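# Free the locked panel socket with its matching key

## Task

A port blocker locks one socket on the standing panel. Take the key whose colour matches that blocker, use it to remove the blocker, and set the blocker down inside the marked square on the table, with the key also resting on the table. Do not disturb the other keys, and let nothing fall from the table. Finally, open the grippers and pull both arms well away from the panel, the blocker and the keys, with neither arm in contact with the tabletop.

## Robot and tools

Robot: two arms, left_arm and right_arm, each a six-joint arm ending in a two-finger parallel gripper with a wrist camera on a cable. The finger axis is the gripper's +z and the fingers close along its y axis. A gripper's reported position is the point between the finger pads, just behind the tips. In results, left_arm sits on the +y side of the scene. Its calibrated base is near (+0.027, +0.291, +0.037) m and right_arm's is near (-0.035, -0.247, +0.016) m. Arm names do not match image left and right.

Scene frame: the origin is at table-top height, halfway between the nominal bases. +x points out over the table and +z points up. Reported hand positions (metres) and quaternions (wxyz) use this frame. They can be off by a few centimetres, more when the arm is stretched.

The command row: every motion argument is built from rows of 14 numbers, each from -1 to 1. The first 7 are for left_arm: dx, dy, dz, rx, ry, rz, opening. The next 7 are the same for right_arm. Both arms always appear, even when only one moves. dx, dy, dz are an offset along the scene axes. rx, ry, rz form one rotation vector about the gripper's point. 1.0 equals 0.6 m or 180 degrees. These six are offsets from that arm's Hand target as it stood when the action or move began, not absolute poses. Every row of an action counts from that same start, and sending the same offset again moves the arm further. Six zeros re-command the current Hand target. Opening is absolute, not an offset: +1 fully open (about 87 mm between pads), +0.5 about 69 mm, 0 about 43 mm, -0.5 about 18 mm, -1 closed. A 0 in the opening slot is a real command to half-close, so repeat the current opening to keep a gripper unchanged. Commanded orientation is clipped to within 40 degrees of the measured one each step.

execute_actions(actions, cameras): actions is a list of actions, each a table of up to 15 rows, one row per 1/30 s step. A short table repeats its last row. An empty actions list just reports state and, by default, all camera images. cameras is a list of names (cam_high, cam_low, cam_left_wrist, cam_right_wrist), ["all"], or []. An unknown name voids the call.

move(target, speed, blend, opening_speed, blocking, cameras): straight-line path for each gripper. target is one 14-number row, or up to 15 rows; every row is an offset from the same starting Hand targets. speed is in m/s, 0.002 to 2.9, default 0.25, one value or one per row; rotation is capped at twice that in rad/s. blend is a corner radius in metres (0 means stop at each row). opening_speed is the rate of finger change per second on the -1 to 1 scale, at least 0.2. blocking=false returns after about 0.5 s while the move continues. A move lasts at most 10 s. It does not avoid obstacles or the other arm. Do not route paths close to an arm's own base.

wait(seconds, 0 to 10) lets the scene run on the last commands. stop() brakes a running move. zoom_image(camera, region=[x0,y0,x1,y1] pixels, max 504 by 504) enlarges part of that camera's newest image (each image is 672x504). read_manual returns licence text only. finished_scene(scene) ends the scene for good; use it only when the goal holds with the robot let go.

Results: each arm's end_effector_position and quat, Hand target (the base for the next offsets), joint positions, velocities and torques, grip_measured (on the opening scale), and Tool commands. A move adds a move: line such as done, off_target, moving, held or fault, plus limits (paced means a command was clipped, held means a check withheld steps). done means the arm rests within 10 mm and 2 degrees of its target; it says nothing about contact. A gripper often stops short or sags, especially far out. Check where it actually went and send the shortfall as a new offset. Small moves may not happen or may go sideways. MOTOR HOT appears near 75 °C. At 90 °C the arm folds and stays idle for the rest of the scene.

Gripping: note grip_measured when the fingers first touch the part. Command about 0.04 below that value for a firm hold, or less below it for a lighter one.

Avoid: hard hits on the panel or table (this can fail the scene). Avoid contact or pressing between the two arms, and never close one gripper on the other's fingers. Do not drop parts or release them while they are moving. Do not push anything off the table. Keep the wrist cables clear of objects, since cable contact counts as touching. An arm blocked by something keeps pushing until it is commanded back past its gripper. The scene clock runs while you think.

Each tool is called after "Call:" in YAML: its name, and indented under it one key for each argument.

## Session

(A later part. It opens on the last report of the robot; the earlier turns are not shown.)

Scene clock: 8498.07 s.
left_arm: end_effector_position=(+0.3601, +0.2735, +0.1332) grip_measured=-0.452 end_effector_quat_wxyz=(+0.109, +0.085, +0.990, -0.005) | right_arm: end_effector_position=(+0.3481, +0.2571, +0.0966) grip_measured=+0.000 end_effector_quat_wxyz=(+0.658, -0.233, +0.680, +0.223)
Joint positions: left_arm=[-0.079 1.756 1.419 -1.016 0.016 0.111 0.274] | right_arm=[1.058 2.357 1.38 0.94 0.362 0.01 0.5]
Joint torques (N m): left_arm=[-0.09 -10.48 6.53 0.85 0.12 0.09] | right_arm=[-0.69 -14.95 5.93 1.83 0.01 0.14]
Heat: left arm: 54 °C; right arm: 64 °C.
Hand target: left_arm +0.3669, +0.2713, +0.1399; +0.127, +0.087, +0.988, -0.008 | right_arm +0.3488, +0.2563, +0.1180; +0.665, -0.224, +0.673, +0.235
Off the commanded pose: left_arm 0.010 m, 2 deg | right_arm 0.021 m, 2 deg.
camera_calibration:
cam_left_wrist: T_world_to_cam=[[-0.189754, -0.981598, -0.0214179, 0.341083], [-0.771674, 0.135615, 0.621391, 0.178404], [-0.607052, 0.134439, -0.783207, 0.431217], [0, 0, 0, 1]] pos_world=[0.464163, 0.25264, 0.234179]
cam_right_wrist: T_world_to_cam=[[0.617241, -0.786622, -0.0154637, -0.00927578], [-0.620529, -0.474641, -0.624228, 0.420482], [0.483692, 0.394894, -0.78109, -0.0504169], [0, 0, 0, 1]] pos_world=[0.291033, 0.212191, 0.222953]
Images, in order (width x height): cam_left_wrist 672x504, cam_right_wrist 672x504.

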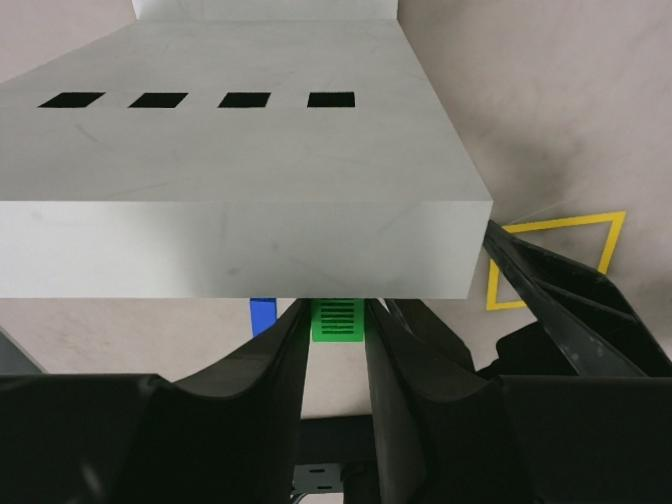

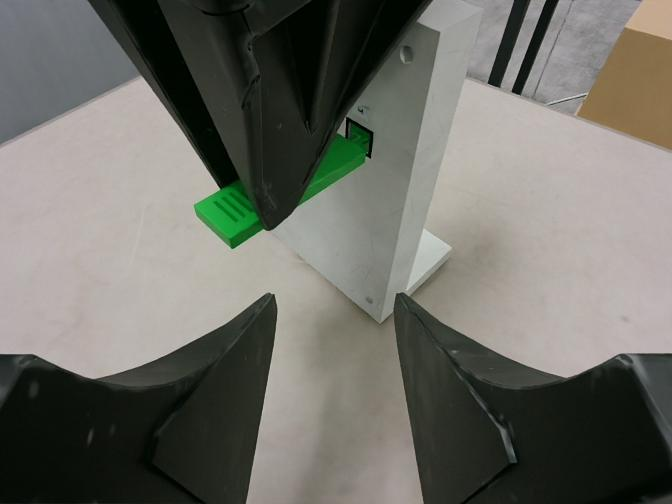

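Call:
execute_actions:
  actions:
    - [[0.0195,0.0,-0.016,0,0,0,-0.62,0,0,0,0,0,0,0],[-0.0085,0.0,0.016,0,0,0,-0.62,0,0,0,0,0,0,0],[0.0195,0.0,-0.016,0,0,0,-0.62,0,0,0,0,0,0,0],[-0.0085,0.0,0.016,0,0,0,-0.62,0,0,0,0,0,0,0],[0.0195,0.0,-0.016,0,0,0,-0.62,0,0,0,0,0,0,0],[-0.0085,0.0,0.016,0,0,0,-0.62,0,0,0,0,0,0,0],[0.0175,0.0,0.012,0,0,0,-0.62,0,0,0,0,0,0,0],[-0.0065,0.0,-0.012,0,0,0,-0.62,0,0,0,0,0,0,0],[0.0175,0.0,0.012,0,0,0,-0.62,0,0,0,0,0,0,0],[-0.0065,0.0,-0.012,0,0,0,-0.62,0,0,0,0,0,0,0],[0.0175,0.0,0.012,0,0,0,-0.62,0,0,0,0,0,0,0],[-0.0065,0.0,-0.012,0,0,0,-0.62,0,0,0,0,0,0,0],[0.0135,0.0,0.008,0,0,0,-0.62,0,0,0,0,0,0,0],[0.0015,0.0,-0.004,0,0,0,-0.62,0,0,0,0,0,0,0],[0.0055,0.0,0.0,0,0,0,-0.62,0,0,0,0,0,0,0]]
  cameras: ["cam_right_wrist","cam_left_wrist"]

Call:
zoom_image:
  camera: "cam_right_wrist"
  region: [320, 105, 400, 175]

Call:
zoom_image:
  camera: "cam_right_wrist"
  region: [338, 115, 380, 150]

Scene clock: 8647.47 s.
left_arm: end_effector_position=(+0.3621, +0.2734, +0.1340) grip_measured=-0.452 end_effector_quat_wxyz=(+0.108, +0.085, +0.990, -0.005) | right_arm: end_effector_position=(+0.3481, +0.2571, +0.0966) grip_measured=+0.000 end_effector_quat_wxyz=(+0.658, -0.233, +0.680, +0.223)
Joint positions: left_arm=[-0.079 1.765 1.434 -1.023 0.016 0.111 0.274] | right_arm=[1.058 2.357 1.38 0.94 0.362 0.01 0.5]
Joint torques (N m): left_arm=[-0.12 -10.06 6.8 0.91 0.13 0.12] | right_arm=[-0.5 -14.86 6.06 1.81 0.06 0.09]
Heat: left arm: 56 °C; right arm: 64 °C.
Hand target: left_arm +0.3703, +0.2713, +0.1400; +0.127, +0.087, +0.988, -0.008 | right_arm +0.3488, +0.2563, +0.1180; +0.665, -0.224, +0.673, +0.235
Off the commanded pose: left_arm 0.010 m, 2 deg | right_arm 0.021 m, 2 deg.
camera_calibration:
cam_left_wrist: T_world_to_cam=[[-0.18971, -0.981613, -0.021125, 0.34123], [-0.770491, 0.135503, 0.622883, 0.178948], [-0.608567, 0.134444, -0.78203, 0.433399], [0, 0, 0, 1]] pos_world=[0.466365, 0.25244, 0.234676]
cam_right_wrist: T_world_to_cam=[[0.617241, -0.786622, -0.0154637, -0.00927578], [-0.620529, -0.474641, -0.624228, 0.420482], [0.483692, 0.394894, -0.78109, -0.0504169], [0, 0, 0, 1]] pos_world=[0.291033, 0.212191, 0.222953]
Images, in order (width x height): cam_left_wrist 672x504, cam_right_wrist 672x504.

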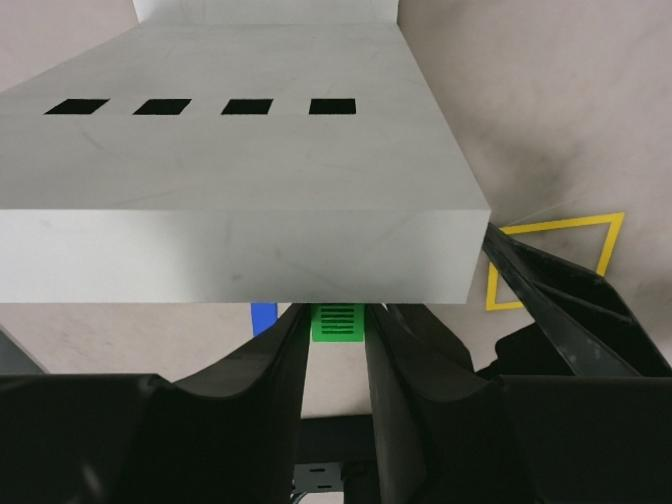

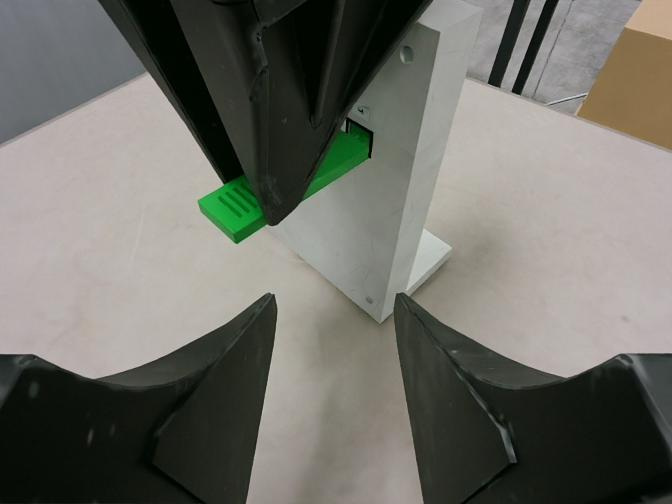

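Scaled by 6.300.

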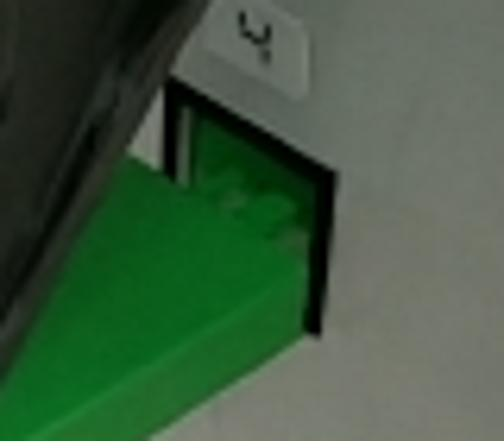

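Scaled by 12.000.

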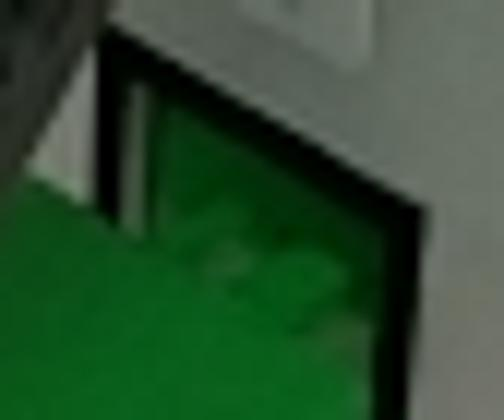

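Call:
execute_actions:
  actions:
    - [[0.0052,0.0,-0.016,0,0,0,-0.62,0,0,0,0,0,0,0],[-0.0228,0.0,0.016,0,0,0,-0.62,0,0,0,0,0,0,0],[0.0052,0.0,-0.016,0,0,0,-0.62,0,0,0,0,0,0,0],[-0.0228,0.0,0.016,0,0,0,-0.62,0,0,0,0,0,0,0],[0.0052,0.0,-0.016,0,0,0,-0.62,0,0,0,0,0,0,0],[-0.0228,0.0,0.016,0,0,0,-0.62,0,0,0,0,0,0,0],[0.0032,0.0,0.012,0,0,0,-0.62,0,0,0,0,0,0,0],[-0.0208,0.0,-0.012,0,0,0,-0.62,0,0,0,0,0,0,0],[0.0032,0.0,0.012,0,0,0,-0.62,0,0,0,0,0,0,0],[-0.0208,0.0,-0.012,0,0,0,-0.62,0,0,0,0,0,0,0],[0.0032,0.0,0.012,0,0,0,-0.62,0,0,0,0,0,0,0],[-0.0208,0.0,-0.012,0,0,0,-0.62,0,0,0,0,0,0,0],[-0.0008,0.0,0.008,0,0,0,-0.62,0,0,0,0,0,0,0],[-0.0128,0.0,-0.004,0,0,0,-0.62,0,0,0,0,0,0,0],[-0.0088,0.0,0.0,0,0,0,-0.62,0,0,0,0,0,0,0]]
  cameras: ["cam_right_wrist","cam_left_wrist"]

Call:
zoom_image:
  camera: "cam_right_wrist"
  region: [340, 118, 376, 148]

Call:
zoom_image:
  camera: "cam_right_wrist"
  region: [346, 122, 370, 142]

Call:
zoom_image:
  camera: "cam_right_wrist"
  region: [320, 105, 400, 175]

Scene clock: 8732.80 s.
left_arm: end_effector_position=(+0.3588, +0.2735, +0.1329) grip_measured=-0.452 end_effector_quat_wxyz=(+0.110, +0.085, +0.990, -0.005) | right_arm: end_effector_position=(+0.3481, +0.2571, +0.0966) grip_measured=+0.000 end_effector_quat_wxyz=(+0.658, -0.233, +0.680, +0.223)
Joint positions: left_arm=[-0.079 1.75 1.411 -1.013 0.016 0.111 0.274] | right_arm=[1.058 2.357 1.38 0.94 0.362 0.01 0.5]
Joint torques (N m): left_arm=[-0.23 -10.66 6.71 0.87 0.12 0.09] | right_arm=[-0.62 -14.79 6 1.79 -0.01 0.13]
Heat: left arm: 55 °C; right arm: 64 °C.
Hand target: left_arm +0.3649, +0.2713, +0.1399; +0.127, +0.087, +0.988, -0.008 | right_arm +0.3488, +0.2563, +0.1180; +0.665, -0.224, +0.673, +0.235
Off the commanded pose: left_arm 0.010 m, 2 deg | right_arm 0.021 m, 2 deg.
camera_calibration:
cam_left_wrist: T_world_to_cam=[[-0.18967, -0.981611, -0.0215566, 0.34081], [-0.772396, 0.135618, 0.620494, 0.177989], [-0.60616, 0.134339, -0.783915, 0.429989], [0, 0, 0, 1]] pos_world=[0.462762, 0.25264, 0.23398]
cam_right_wrist: T_world_to_cam=[[0.617241, -0.786622, -0.0154637, -0.00927578], [-0.620529, -0.474641, -0.624228, 0.420482], [0.483692, 0.394894, -0.78109, -0.0504169], [0, 0, 0, 1]] pos_world=[0.291033, 0.212191, 0.222953]
Images, in order (width x height): cam_left_wrist 672x504, cam_right_wrist 672x504.

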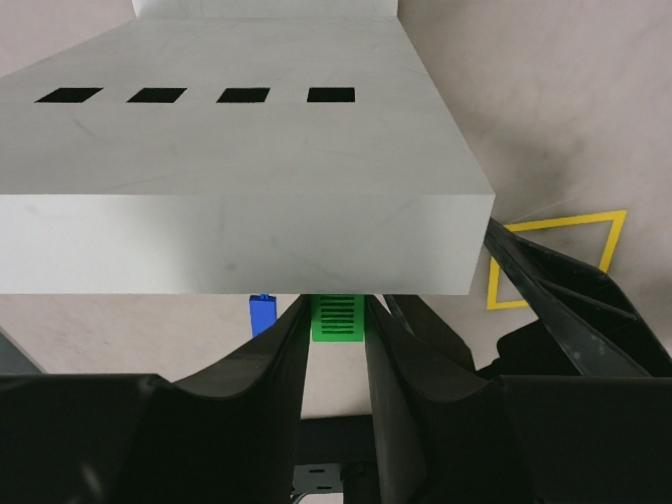

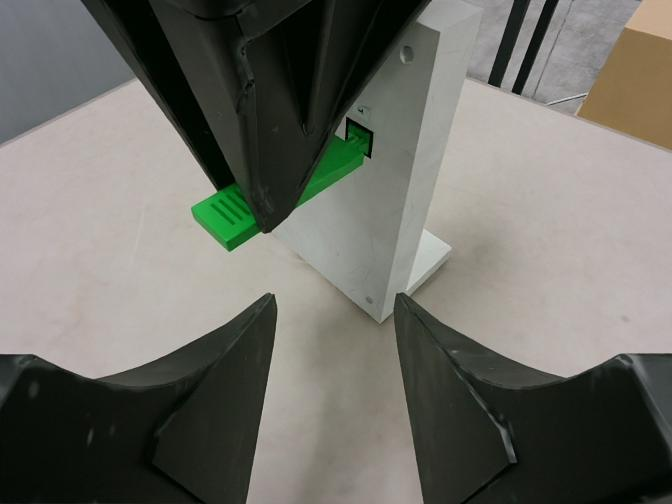

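Scaled by 14.000.

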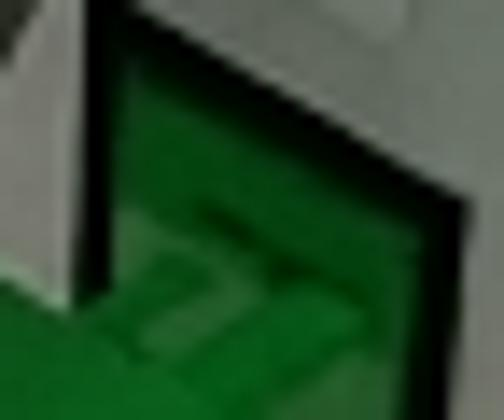

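Scaled by 21.000.

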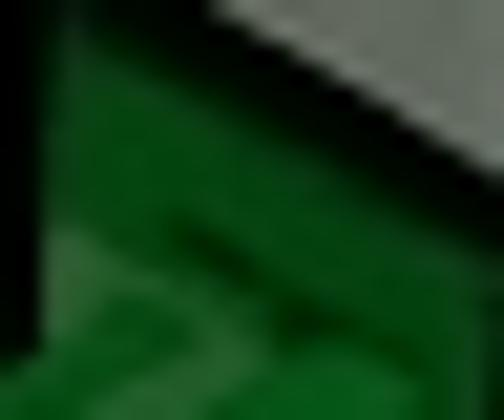

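Scaled by 6.300.

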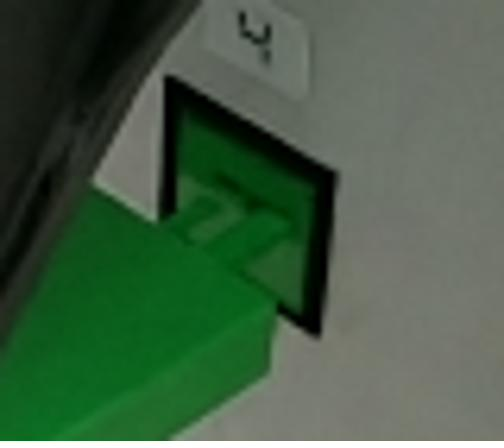

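Call:
zoom_image:
  camera: "cam_right_wrist"
  region: [349, 130, 364, 142]

Call:
zoom_image:
  camera: "cam_right_wrist"
  region: [344, 120, 372, 148]

Call:
zoom_image:
  camera: "cam_left_wrist"
  region: [280, 60, 400, 150]

Scaled by 33.600.

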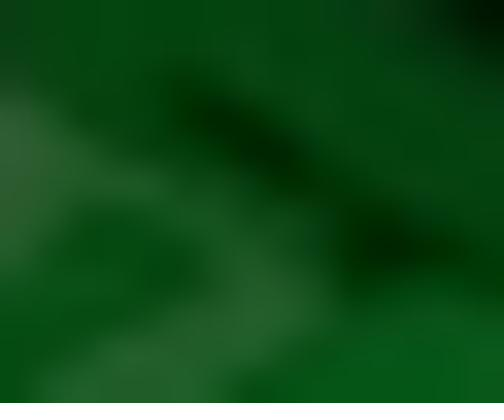

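Scaled by 18.000.

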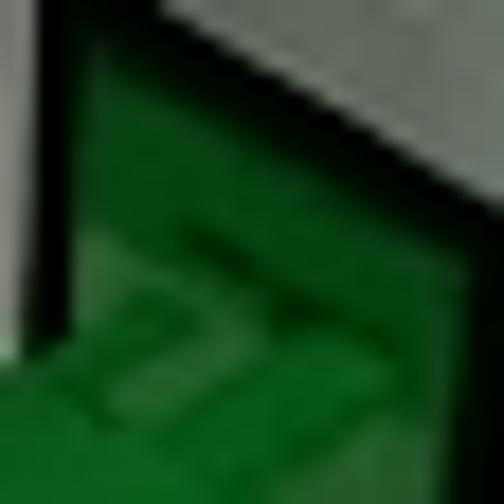

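Scaled by 4.200.

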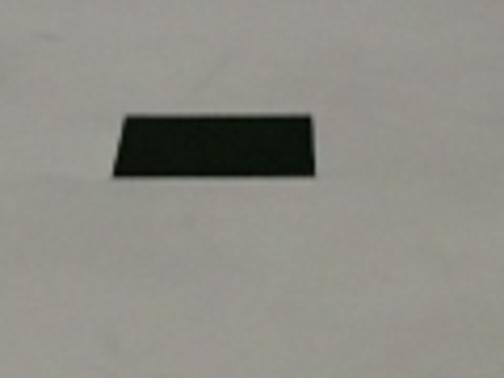

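Call:
execute_actions:
  actions:
    - [[0.0115,0.0003,-0.0175,0,0,0,-0.62,0,0,0,0,0,0,0],[-0.0165,0.0003,0.0145,0,0,0,-0.62,0,0,0,0,0,0,0],[0.0115,0.0003,-0.0175,0,0,0,-0.62,0,0,0,0,0,0,0],[-0.0165,0.0003,0.0145,0,0,0,-0.62,0,0,0,0,0,0,0],[0.0115,0.0003,-0.0175,0,0,0,-0.62,0,0,0,0,0,0,0],[-0.0165,0.0003,0.0145,0,0,0,-0.62,0,0,0,0,0,0,0],[0.0095,0.0003,0.0105,0,0,0,-0.62,0,0,0,0,0,0,0],[-0.0145,0.0003,-0.0135,0,0,0,-0.62,0,0,0,0,0,0,0],[0.0095,0.0003,0.0105,0,0,0,-0.62,0,0,0,0,0,0,0],[-0.0145,0.0003,-0.0135,0,0,0,-0.62,0,0,0,0,0,0,0],[0.0095,0.0003,0.0105,0,0,0,-0.62,0,0,0,0,0,0,0],[-0.0145,0.0003,-0.0135,0,0,0,-0.62,0,0,0,0,0,0,0],[0.0055,0.0003,0.0065,0,0,0,-0.62,0,0,0,0,0,0,0],[-0.0065,0.0003,-0.0055,0,0,0,-0.62,0,0,0,0,0,0,0],[-0.0025,0.0003,-0.0015,0,0,0,-0.62,0,0,0,0,0,0,0]]
  cameras: ["cam_right_wrist","cam_left_wrist"]

Call:
zoom_image:
  camera: "cam_right_wrist"
  region: [344, 120, 372, 148]

Call:
zoom_image:
  camera: "cam_right_wrist"
  region: [320, 105, 400, 175]

Scene clock: 8888.77 s.
left_arm: end_effector_position=(+0.3574, +0.2736, +0.1326) grip_measured=-0.452 end_effector_quat_wxyz=(+0.111, +0.085, +0.990, -0.005) | right_arm: end_effector_position=(+0.3481, +0.2571, +0.0966) grip_measured=+0.000 end_effector_quat_wxyz=(+0.658, -0.233, +0.680, +0.223)
Joint positions: left_arm=[-0.079 1.742 1.4 -1.007 0.016 0.111 0.274] | right_arm=[1.058 2.357 1.38 0.94 0.362 0.01 0.5]
Joint torques (N m): left_arm=[-0.05 -10.22 6.58 0.88 0.12 0.14] | right_arm=[-0.5 -14.82 5.96 1.83 0.03 0.09]
Heat: left arm: 56 °C; right arm: 64 °C.
Hand target: left_arm +0.3634, +0.2715, +0.1390; +0.127, +0.087, +0.988, -0.008 | right_arm +0.3488, +0.2563, +0.1180; +0.665, -0.224, +0.673, +0.235
Off the commanded pose: left_arm 0.009 m, 2 deg | right_arm 0.021 m, 2 deg.
camera_calibration:
cam_left_wrist: T_world_to_cam=[[-0.189619, -0.981613, -0.0219307, 0.340746], [-0.774036, 0.135704, 0.618427, 0.177925], [-0.60408, 0.134241, -0.785536, 0.4283], [0, 0, 0, 1]] pos_world=[0.461059, 0.25284, 0.233884]
cam_right_wrist: T_world_to_cam=[[0.617241, -0.786622, -0.0154637, -0.00927578], [-0.620529, -0.474641, -0.624228, 0.420482], [0.483692, 0.394894, -0.78109, -0.0504169], [0, 0, 0, 1]] pos_world=[0.291033, 0.212191, 0.222953]
Images, in order (width x height): cam_left_wrist 672x504, cam_right_wrist 672x504.

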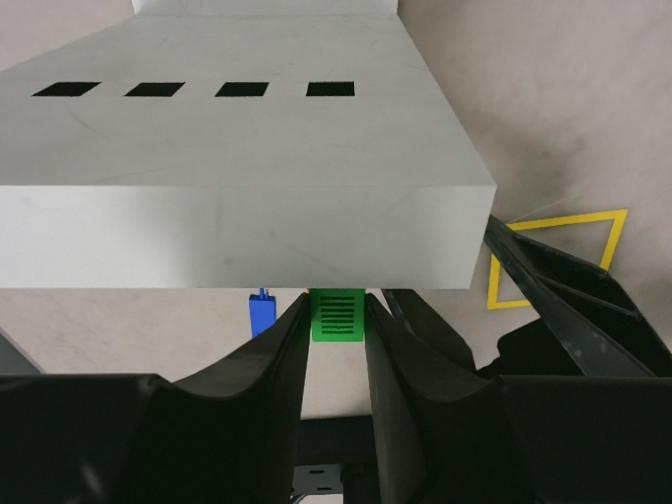

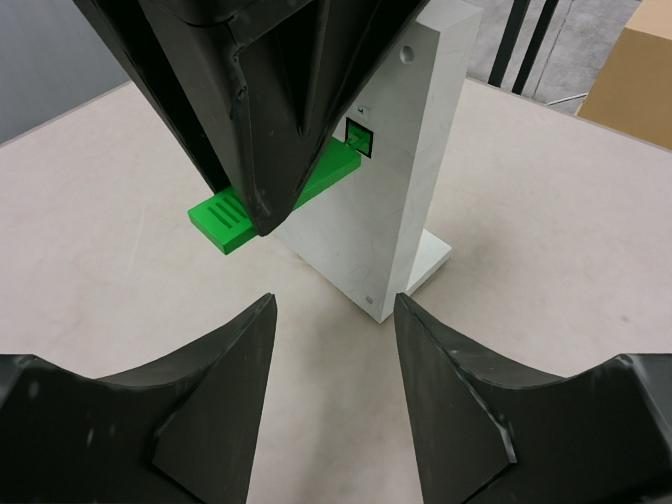

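Scaled by 18.000.

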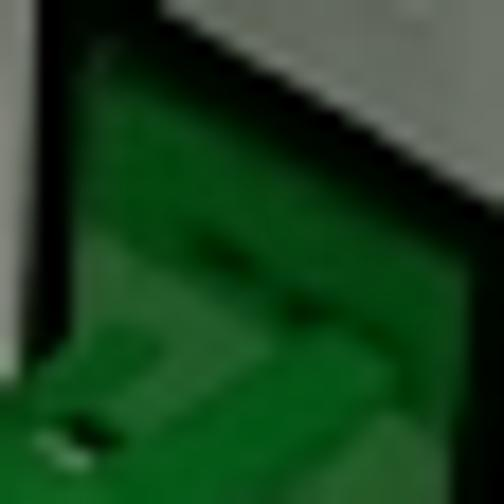

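Scaled by 6.300.

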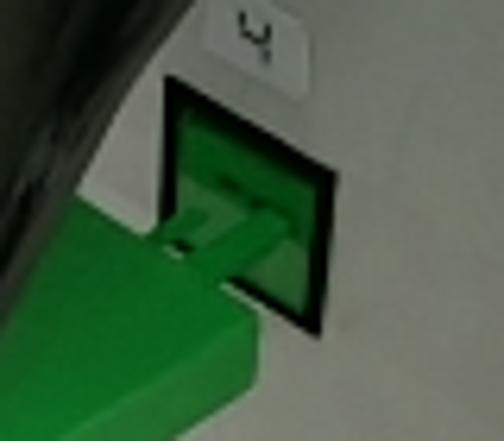

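Call:
zoom_image:
  camera: "cam_right_wrist"
  region: [352, 130, 368, 143]

Call:
zoom_image:
  camera: "cam_right_wrist"
  region: [340, 130, 364, 150]

Call:
zoom_image:
  camera: "cam_left_wrist"
  region: [240, 280, 300, 330]

Scaled by 31.500.

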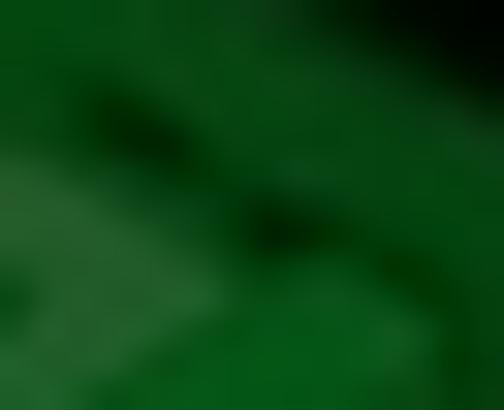

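Scaled by 21.000.

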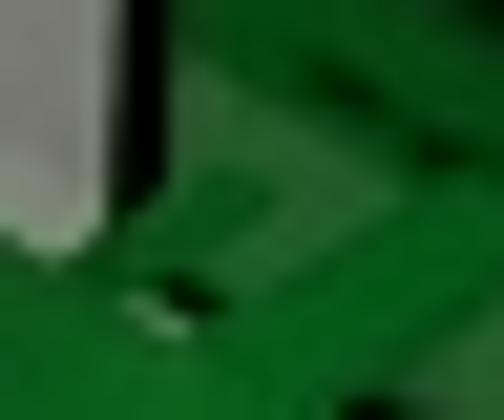

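Scaled by 8.400.

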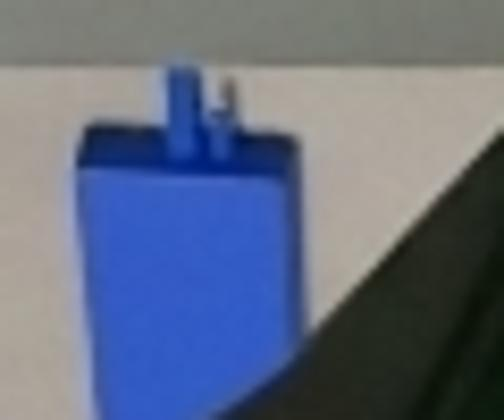

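Call:
move:
  target: [-0.0333, 0.0058, 0.0, 0, 0, 0, -0.62, 0, 0, 0, 0, 0, 0, 0]
  speed: 0.08
  cameras: ["cam_right_wrist","cam_left_wrist"]

Call:
zoom_image:
  camera: "cam_right_wrist"
  region: [344, 120, 372, 148]

Call:
zoom_image:
  camera: "cam_left_wrist"
  region: [240, 260, 300, 320]

Call:
zoom_image:
  camera: "cam_right_wrist"
  region: [316, 130, 372, 186]

Scene clock: 8942.73 s.
left_arm: end_effector_position=(+0.3433, +0.2745, +0.1285) grip_measured=-0.452 end_effector_quat_wxyz=(+0.108, +0.085, +0.990, -0.005) | right_arm: end_effector_position=(+0.3481, +0.2571, +0.0966) grip_measured=+0.000 end_effector_quat_wxyz=(+0.658, -0.233, +0.680, +0.223)
Joint positions: left_arm=[-0.079 1.697 1.333 -0.99 0.016 0.111 0.274] | right_arm=[1.058 2.357 1.38 0.94 0.362 0.01 0.5]
Joint torques (N m): left_arm=[0.34 -12.83 5.37 0.76 0.12 0.16] | right_arm=[-0.62 -14.68 5.85 1.87 -0.03 0.13]
Heat: left arm: 53 °C; right arm: 64 °C.
Hand target: left_arm +0.3435, +0.2749, +0.1390; +0.127, +0.087, +0.988, -0.008 | right_arm +0.3488, +0.2563, +0.1180; +0.665, -0.224, +0.673, +0.235
Off the commanded pose: left_arm 0.010 m, 2 deg | right_arm 0.021 m, 2 deg.
move: off_target (right_arm)
camera_calibration:
cam_left_wrist: T_world_to_cam=[[-0.18979, -0.981599, -0.0210547, 0.338662], [-0.769992, 0.135503, 0.623499, 0.167453], [-0.609173, 0.134546, -0.78154, 0.417702], [0, 0, 0, 1]] pos_world=[0.447666, 0.253539, 0.229175]
cam_right_wrist: T_world_to_cam=[[0.617241, -0.786622, -0.0154637, -0.00927578], [-0.620529, -0.474641, -0.624228, 0.420482], [0.483692, 0.394894, -0.78109, -0.0504169], [0, 0, 0, 1]] pos_world=[0.291033, 0.212191, 0.222953]
Images, in order (width x height): cam_left_wrist 672x504, cam_right_wrist 672x504.

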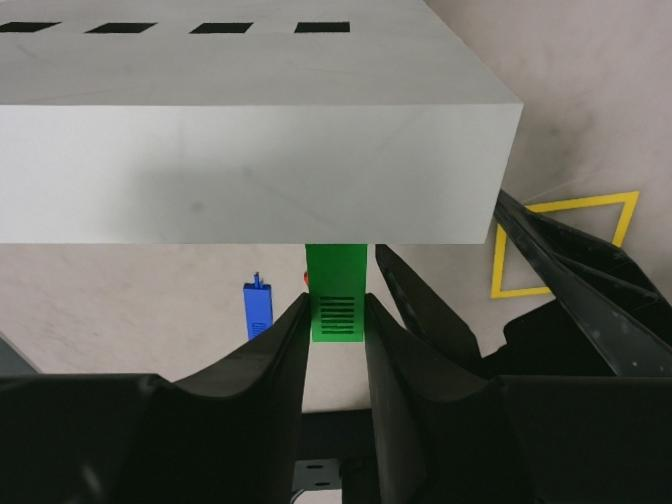

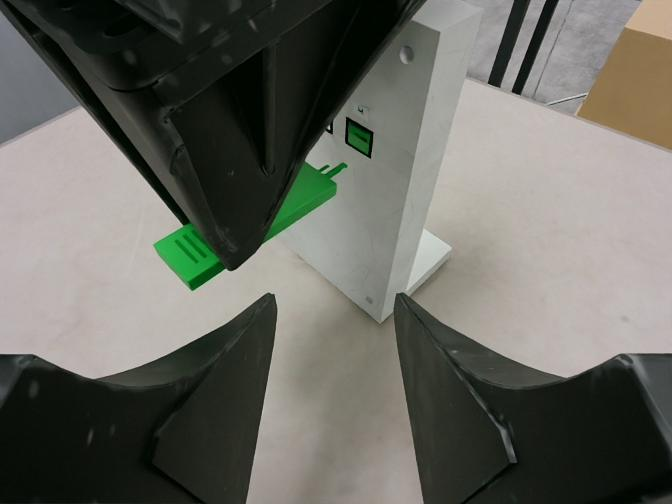

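Scaled by 18.000.

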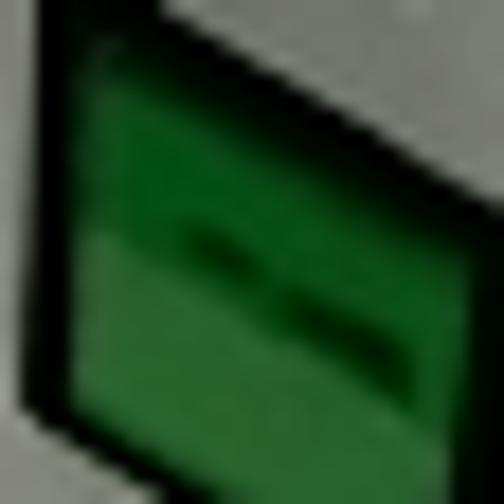

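Scaled by 8.400.

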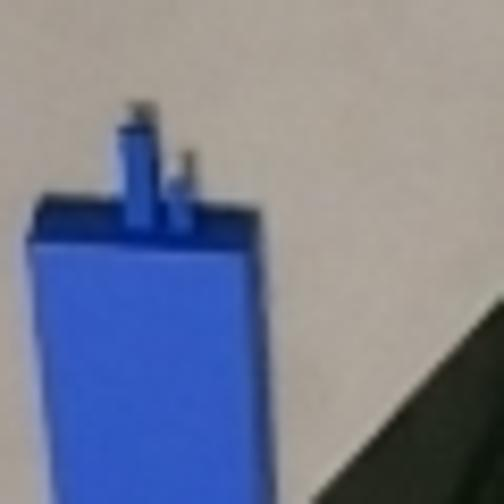

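Scaled by 9.000.

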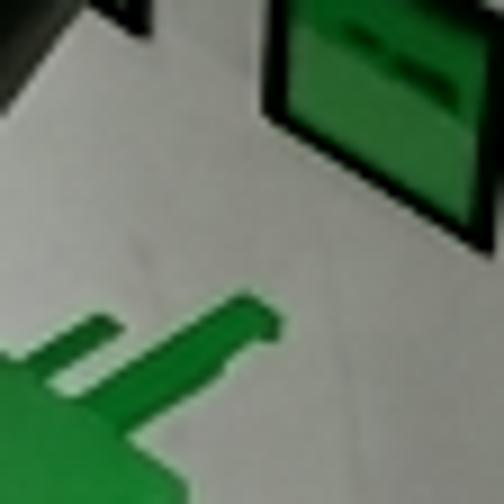

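Call:
zoom_image:
  camera: "cam_right_wrist"
  region: [346, 126, 370, 146]

Call:
zoom_image:
  camera: "cam_right_wrist"
  region: [352, 130, 364, 140]

Call:
zoom_image:
  camera: "cam_right_wrist"
  region: [316, 156, 352, 186]

Call:
zoom_image:
  camera: "cam_left_wrist"
  region: [244, 268, 274, 293]

Scaled by 21.000.

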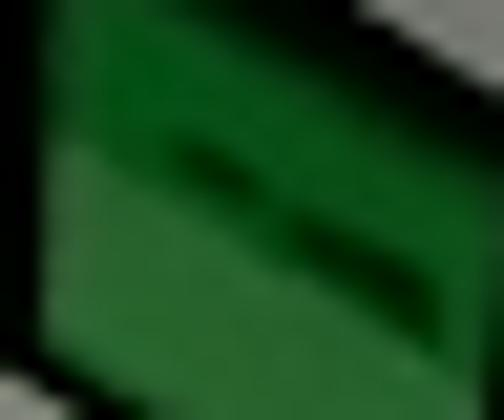

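Scaled by 42.000.

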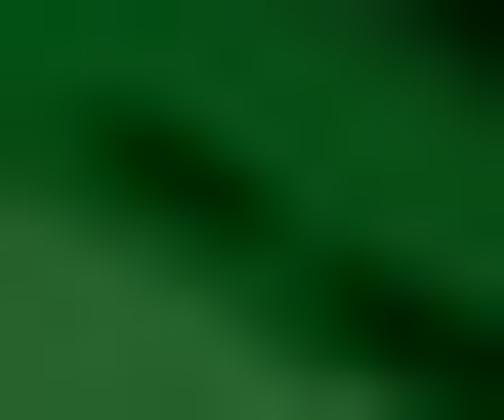

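Scaled by 14.000.

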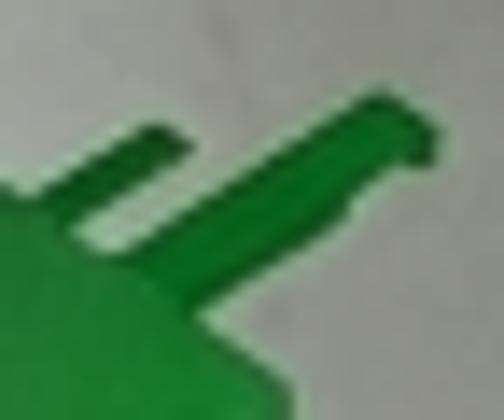

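Scaled by 16.800.

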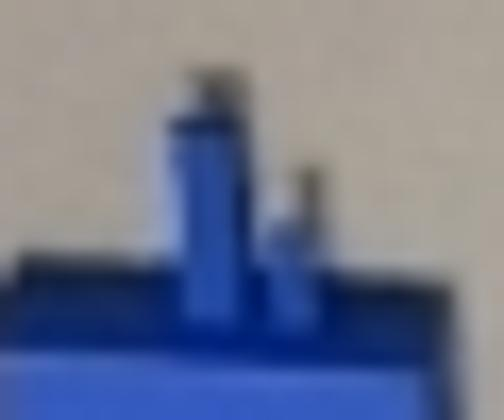

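Call:
move:
  target: [0.0292, -0.0018, 0.0010, 0, 0, 0, -0.62, 0, 0, 0, 0, 0, 0, 0]
  speed: 0.08

Call:
execute_actions:
  actions:
    - [[0.014,0.01,-0.016,0,0,0,-0.62,0,0,0,0,0,0,0],[-0.014,-0.01,0.016,0,0,0,-0.62,0,0,0,0,0,0,0],[0.014,0.01,-0.016,0,0,0,-0.62,0,0,0,0,0,0,0],[-0.014,-0.01,0.016,0,0,0,-0.62,0,0,0,0,0,0,0],[0.014,0.01,-0.016,0,0,0,-0.62,0,0,0,0,0,0,0],[-0.014,-0.01,0.016,0,0,0,-0.62,0,0,0,0,0,0,0],[0.012,0.01,0.012,0,0,0,-0.62,0,0,0,0,0,0,0],[-0.012,-0.01,-0.012,0,0,0,-0.62,0,0,0,0,0,0,0],[0.012,0.01,0.012,0,0,0,-0.62,0,0,0,0,0,0,0],[-0.012,-0.01,-0.012,0,0,0,-0.62,0,0,0,0,0,0,0],[0.012,0.01,0.012,0,0,0,-0.62,0,0,0,0,0,0,0],[-0.012,-0.01,-0.012,0,0,0,-0.62,0,0,0,0,0,0,0],[0.008,0.008,0.008,0,0,0,-0.62,0,0,0,0,0,0,0],[-0.004,-0.005,-0.004,0,0,0,-0.62,0,0,0,0,0,0,0],[0.0,0.0,0.0,0,0,0,-0.62,0,0,0,0,0,0,0]]
    - [[0.014,0.01,-0.016,0,0,0,-0.62,0,0,0,0,0,0,0],[-0.014,-0.01,0.016,0,0,0,-0.62,0,0,0,0,0,0,0],[0.014,0.01,-0.016,0,0,0,-0.62,0,0,0,0,0,0,0],[-0.014,-0.01,0.016,0,0,0,-0.62,0,0,0,0,0,0,0],[0.014,0.01,-0.016,0,0,0,-0.62,0,0,0,0,0,0,0],[-0.014,-0.01,0.016,0,0,0,-0.62,0,0,0,0,0,0,0],[0.012,0.01,0.012,0,0,0,-0.62,0,0,0,0,0,0,0],[-0.012,-0.01,-0.012,0,0,0,-0.62,0,0,0,0,0,0,0],[0.012,0.01,0.012,0,0,0,-0.62,0,0,0,0,0,0,0],[-0.012,-0.01,-0.012,0,0,0,-0.62,0,0,0,0,0,0,0],[0.012,0.01,0.012,0,0,0,-0.62,0,0,0,0,0,0,0],[-0.012,-0.01,-0.012,0,0,0,-0.62,0,0,0,0,0,0,0],[0.008,0.008,0.008,0,0,0,-0.62,0,0,0,0,0,0,0],[-0.004,-0.005,-0.004,0,0,0,-0.62,0,0,0,0,0,0,0],[0.0,0.0,0.0,0,0,0,-0.62,0,0,0,0,0,0,0]]
  cameras: ["cam_right_wrist","cam_left_wrist"]

Call:
zoom_image:
  camera: "cam_right_wrist"
  region: [344, 120, 372, 148]

Call:
zoom_image:
  camera: "cam_left_wrist"
  region: [280, 40, 400, 130]

Scene clock: 9177.77 s.
left_arm: end_effector_position=(+0.3532, +0.2739, +0.1366) grip_measured=-0.452 end_effector_quat_wxyz=(+0.120, +0.085, +0.989, -0.005) | right_arm: end_effector_position=(+0.3481, +0.2571, +0.0966) grip_measured=+0.000 end_effector_quat_wxyz=(+0.658, -0.233, +0.680, +0.223)
Joint positions: left_arm=[-0.079 1.708 1.375 -0.998 0.016 0.111 0.274] | right_arm=[1.058 2.357 1.38 0.94 0.362 0.01 0.5]
Joint torques (N m): left_arm=[0.47 -7.51 7.86 0.79 0.11 0.19] | right_arm=[-0.53 -14.89 5.94 1.84 0.02 0.11]
Heat: left arm: 58 °C; right arm: 64 °C.
Hand target: left_arm +0.3610, +0.2739, +0.1396; +0.127, +0.087, +0.988, -0.008 | right_arm +0.3488, +0.2563, +0.1180; +0.665, -0.224, +0.673, +0.235
Off the commanded pose: left_arm 0.008 m, 1 deg | right_arm 0.021 m, 2 deg.
move: off_target (right_arm)

Scene clock: 9178.97 s.
left_arm: end_effector_position=(+0.3538, +0.2751, +0.1328) grip_measured=-0.452 end_effector_quat_wxyz=(+0.110, +0.087, +0.990, -0.005) | right_arm: end_effector_position=(+0.3481, +0.2571, +0.0966) grip_measured=+0.000 end_effector_quat_wxyz=(+0.658, -0.233, +0.680, +0.223)
Joint positions: left_arm=[-0.075 1.731 1.387 -1.008 0.018 0.117 0.274] | right_arm=[1.058 2.357 1.38 0.94 0.362 0.01 0.5]
Joint torques (N m): left_arm=[0.06 -9.76 6.99 0.84 0.11 0.09] | right_arm=[-0.65 -14.9 6.01 1.84 0 0.17]
Heat: left arm: 58 °C; right arm: 64 °C.
Hand target: left_arm +0.3610, +0.2738, +0.1396; +0.127, +0.087, +0.988, -0.008 | right_arm +0.3488, +0.2563, +0.1180; +0.665, -0.224, +0.673, +0.235
Off the commanded pose: left_arm 0.010 m, 2 deg | right_arm 0.021 m, 2 deg.
camera_calibration:
cam_left_wrist: T_world_to_cam=[[-0.192055, -0.981142, -0.0218244, 0.342226], [-0.772346, 0.137389, 0.620166, 0.173447], [-0.605473, 0.135962, -0.784167, 0.425902], [0, 0, 0, 1]] pos_world=[0.457559, 0.254036, 0.233881]
cam_right_wrist: T_world_to_cam=[[0.617241, -0.786622, -0.0154637, -0.00927578], [-0.620529, -0.474641, -0.624228, 0.420482], [0.483692, 0.394894, -0.78109, -0.0504169], [0, 0, 0, 1]] pos_world=[0.291033, 0.212191, 0.222953]
Images, in order (width x height): cam_left_wrist 672x504, cam_right_wrist 672x504.

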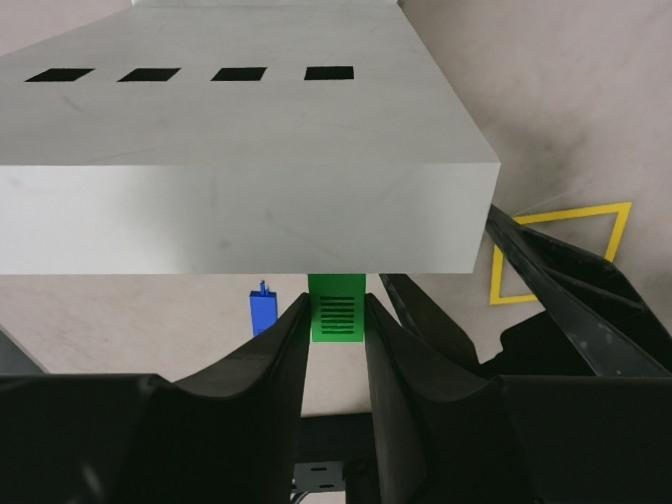

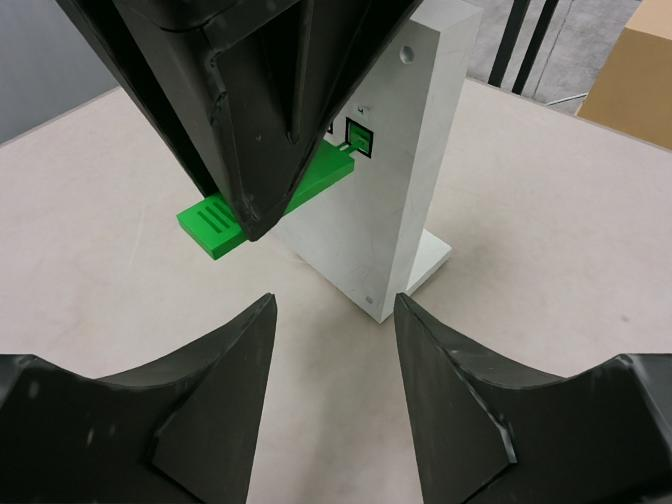

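Scaled by 18.000.

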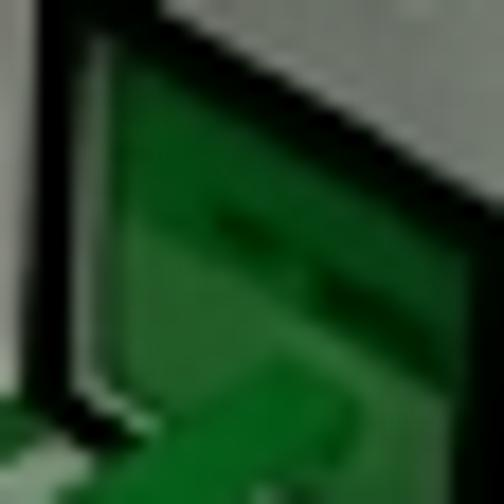

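Scaled by 4.200.

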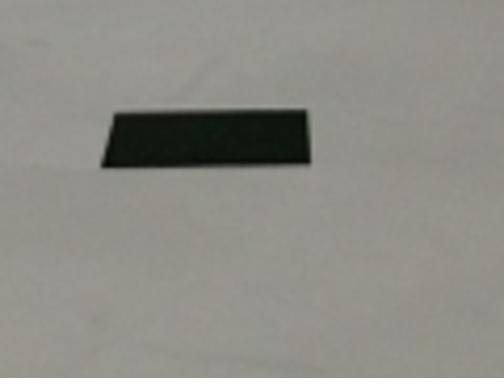

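Call:
zoom_image:
  camera: "cam_right_wrist"
  region: [334, 128, 370, 158]

Call:
zoom_image:
  camera: "cam_right_wrist"
  region: [350, 126, 374, 146]

Call:
zoom_image:
  camera: "cam_left_wrist"
  region: [248, 272, 278, 297]

Scaled by 14.000.

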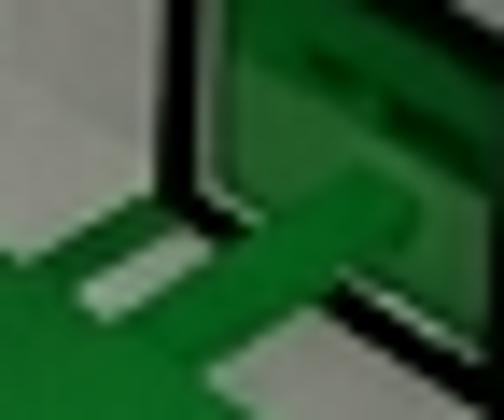

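Scaled by 21.000.

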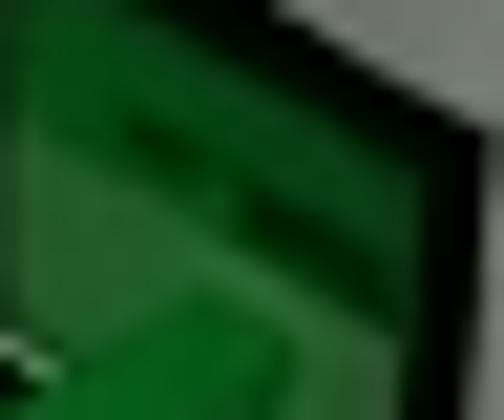

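Scaled by 16.800.

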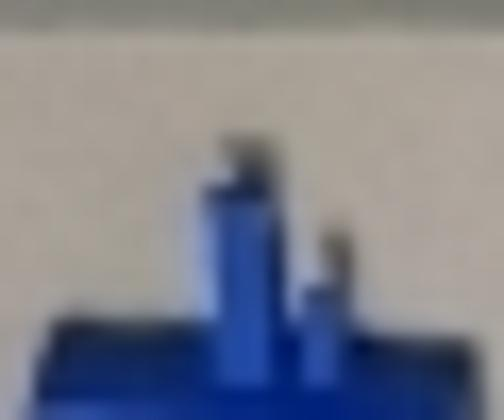

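Call:
execute_actions:
  actions:
    - [[0.018,0.0,-0.015,0,0,0,-0.62,0,0,0,0,0,0,0],[-0.010,0.0,0.017,0,0,0,-0.62,0,0,0,0,0,0,0],[0.018,0.0,-0.015,0,0,0,-0.62,0,0,0,0,0,0,0],[-0.010,0.0,0.017,0,0,0,-0.62,0,0,0,0,0,0,0],[0.018,0.0,-0.015,0,0,0,-0.62,0,0,0,0,0,0,0],[-0.010,0.0,0.017,0,0,0,-0.62,0,0,0,0,0,0,0],[0.016,0.0,0.013,0,0,0,-0.62,0,0,0,0,0,0,0],[-0.008,0.0,-0.011,0,0,0,-0.62,0,0,0,0,0,0,0],[0.016,0.0,0.013,0,0,0,-0.62,0,0,0,0,0,0,0],[-0.008,0.0,-0.011,0,0,0,-0.62,0,0,0,0,0,0,0],[0.016,0.0,0.013,0,0,0,-0.62,0,0,0,0,0,0,0],[-0.008,0.0,-0.011,0,0,0,-0.62,0,0,0,0,0,0,0],[0.012,0.0,0.009,0,0,0,-0.62,0,0,0,0,0,0,0],[0.0,0.0,-0.003,0,0,0,-0.62,0,0,0,0,0,0,0],[0.004,0.0,0.001,0,0,0,-0.62,0,0,0,0,0,0,0]]
  cameras: ["cam_right_wrist","cam_left_wrist"]

Call:
zoom_image:
  camera: "cam_right_wrist"
  region: [338, 122, 374, 152]

Call:
zoom_image:
  camera: "cam_left_wrist"
  region: [280, 40, 400, 130]

Scene clock: 9229.03 s.
left_arm: end_effector_position=(+0.3549, +0.2751, +0.1336) grip_measured=-0.452 end_effector_quat_wxyz=(+0.108, +0.087, +0.990, -0.005) | right_arm: end_effector_position=(+0.3481, +0.2571, +0.0966) grip_measured=+0.000 end_effector_quat_wxyz=(+0.658, -0.233, +0.680, +0.223)
Joint positions: left_arm=[-0.075 1.739 1.4 -1.017 0.018 0.117 0.274] | right_arm=[1.058 2.357 1.38 0.94 0.362 0.01 0.5]
Joint torques (N m): left_arm=[0.1 -9.95 7.25 0.88 0.12 0.1] | right_arm=[-0.47 -14.75 5.98 1.81 0.03 0.18]
Heat: left arm: 55 °C; right arm: 64 °C.
Hand target: left_arm +0.3634, +0.2738, +0.1402; +0.127, +0.087, +0.988, -0.008 | right_arm +0.3488, +0.2563, +0.1180; +0.665, -0.224, +0.673, +0.235
Off the commanded pose: left_arm 0.011 m, 2 deg | right_arm 0.021 m, 2 deg.
camera_calibration:
cam_left_wrist: T_world_to_cam=[[-0.192168, -0.981132, -0.021228, 0.342354], [-0.769707, 0.137268, 0.623464, 0.172502], [-0.608787, 0.136149, -0.781563, 0.42806], [0, 0, 0, 1]] pos_world=[0.459163, 0.253936, 0.234274]
cam_right_wrist: T_world_to_cam=[[0.617241, -0.786622, -0.0154637, -0.00927578], [-0.620529, -0.474641, -0.624228, 0.420482], [0.483692, 0.394894, -0.78109, -0.0504169], [0, 0, 0, 1]] pos_world=[0.291033, 0.212191, 0.222953]
Images, in order (width x height): cam_left_wrist 672x504, cam_right_wrist 672x504.

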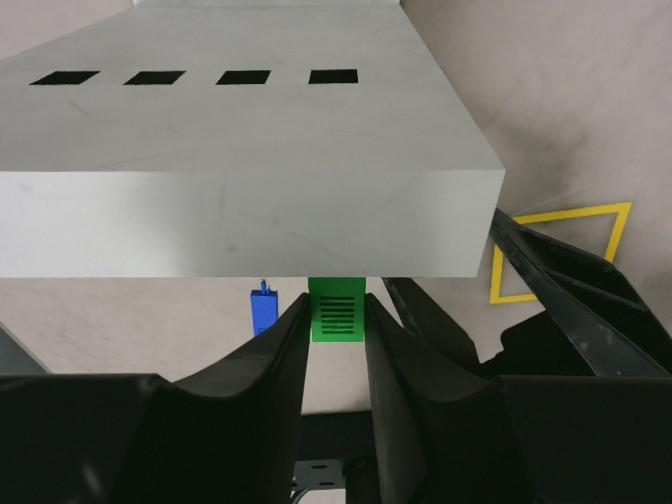

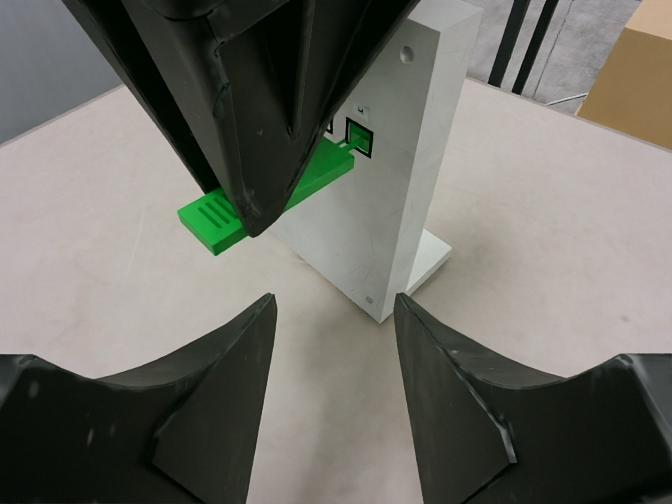

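Scaled by 14.000.

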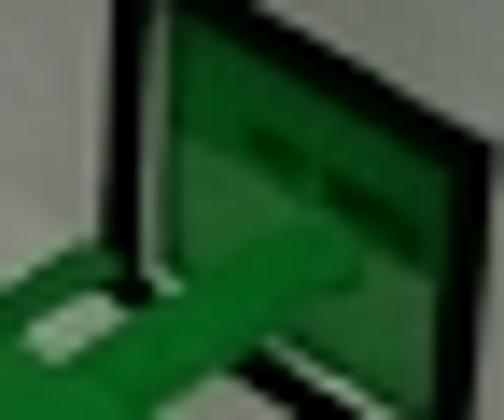

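Scaled by 4.200.

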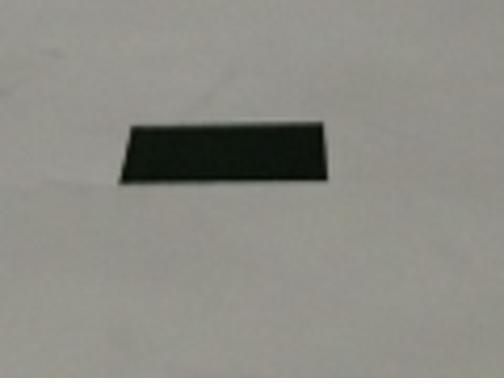

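Call:
execute_actions:
  actions:
    - [[0.0185,0.0,-0.016,0,0,0,-0.62,0,0,0,0,0,0,0],[-0.0095,0.0,0.016,0,0,0,-0.62,0,0,0,0,0,0,0],[0.0185,0.0,-0.016,0,0,0,-0.62,0,0,0,0,0,0,0],[-0.0095,0.0,0.016,0,0,0,-0.62,0,0,0,0,0,0,0],[0.0185,0.0,-0.016,0,0,0,-0.62,0,0,0,0,0,0,0],[-0.0095,0.0,0.016,0,0,0,-0.62,0,0,0,0,0,0,0],[0.0165,0.0,0.012,0,0,0,-0.62,0,0,0,0,0,0,0],[-0.0075,0.0,-0.012,0,0,0,-0.62,0,0,0,0,0,0,0],[0.0165,0.0,0.012,0,0,0,-0.62,0,0,0,0,0,0,0],[-0.0075,0.0,-0.012,0,0,0,-0.62,0,0,0,0,0,0,0],[0.0165,0.0,0.012,0,0,0,-0.62,0,0,0,0,0,0,0],[-0.0075,0.0,-0.012,0,0,0,-0.62,0,0,0,0,0,0,0],[0.0125,0.0,0.008,0,0,0,-0.62,0,0,0,0,0,0,0],[0.0005,0.0,-0.004,0,0,0,-0.62,0,0,0,0,0,0,0],[0.0045,0.0,0.0,0,0,0,-0.62,0,0,0,0,0,0,0]]
  cameras: ["cam_right_wrist","cam_left_wrist"]

Call:
zoom_image:
  camera: "cam_right_wrist"
  region: [338, 122, 374, 152]

Call:
zoom_image:
  camera: "cam_left_wrist"
  region: [280, 50, 400, 140]

Scene clock: 9254.23 s.
left_arm: end_effector_position=(+0.3573, +0.2750, +0.1334) grip_measured=-0.452 end_effector_quat_wxyz=(+0.106, +0.087, +0.991, -0.005) | right_arm: end_effector_position=(+0.3481, +0.2571, +0.0966) grip_measured=+0.000 end_effector_quat_wxyz=(+0.658, -0.233, +0.680, +0.223)
Joint positions: left_arm=[-0.075 1.75 1.413 -1.021 0.018 0.117 0.274] | right_arm=[1.058 2.357 1.38 0.94 0.362 0.01 0.5]
Joint torques (N m): left_arm=[0.08 -10.1 6.64 0.9 0.14 0.12] | right_arm=[-0.49 -14.9 5.93 1.78 0.03 0.12]
Heat: left arm: 57 °C; right arm: 64 °C.
Hand target: left_arm +0.3660, +0.2738, +0.1402; +0.127, +0.087, +0.988, -0.008 | right_arm +0.3488, +0.2563, +0.1180; +0.665, -0.224, +0.673, +0.235
Off the commanded pose: left_arm 0.011 m, 2 deg | right_arm 0.021 m, 2 deg.
camera_calibration:
cam_left_wrist: T_world_to_cam=[[-0.192215, -0.981131, -0.0208467, 0.342678], [-0.768054, 0.13718, 0.62552, 0.173612], [-0.610857, 0.136246, -0.77993, 0.429813], [0, 0, 0, 1]] pos_world=[0.461766, 0.253836, 0.23377]
cam_right_wrist: T_world_to_cam=[[0.617241, -0.786622, -0.0154637, -0.00927578], [-0.620529, -0.474641, -0.624228, 0.420482], [0.483692, 0.394894, -0.78109, -0.0504169], [0, 0, 0, 1]] pos_world=[0.291033, 0.212191, 0.222953]
Images, in order (width x height): cam_left_wrist 672x504, cam_right_wrist 672x504.

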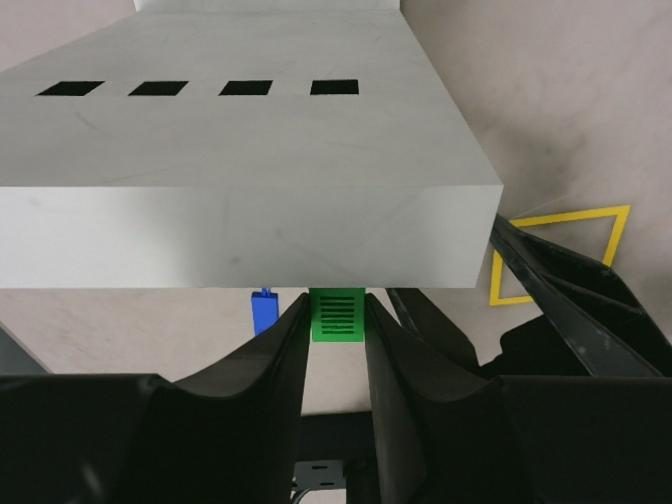

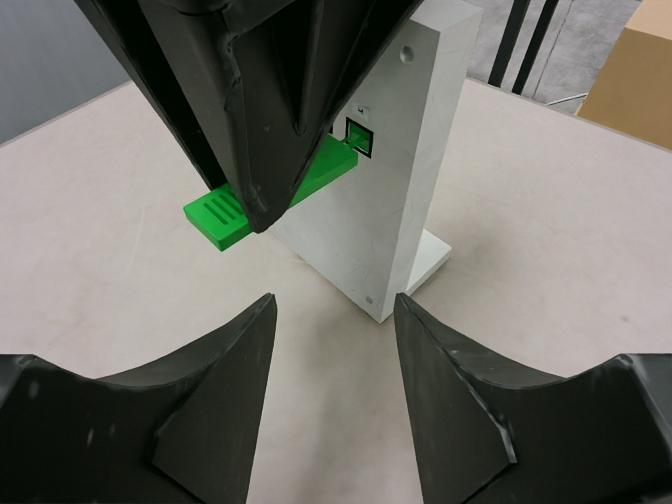

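Scaled by 14.000.

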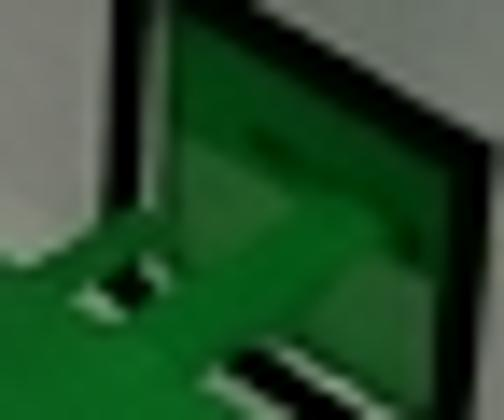

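Scaled by 4.200.

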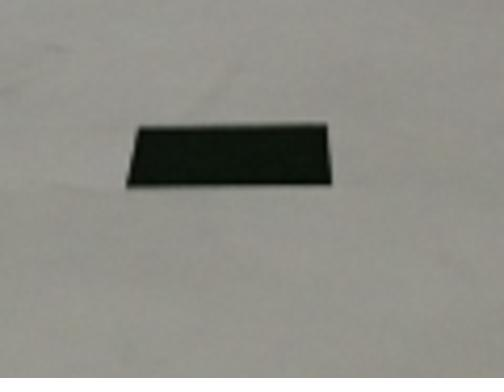

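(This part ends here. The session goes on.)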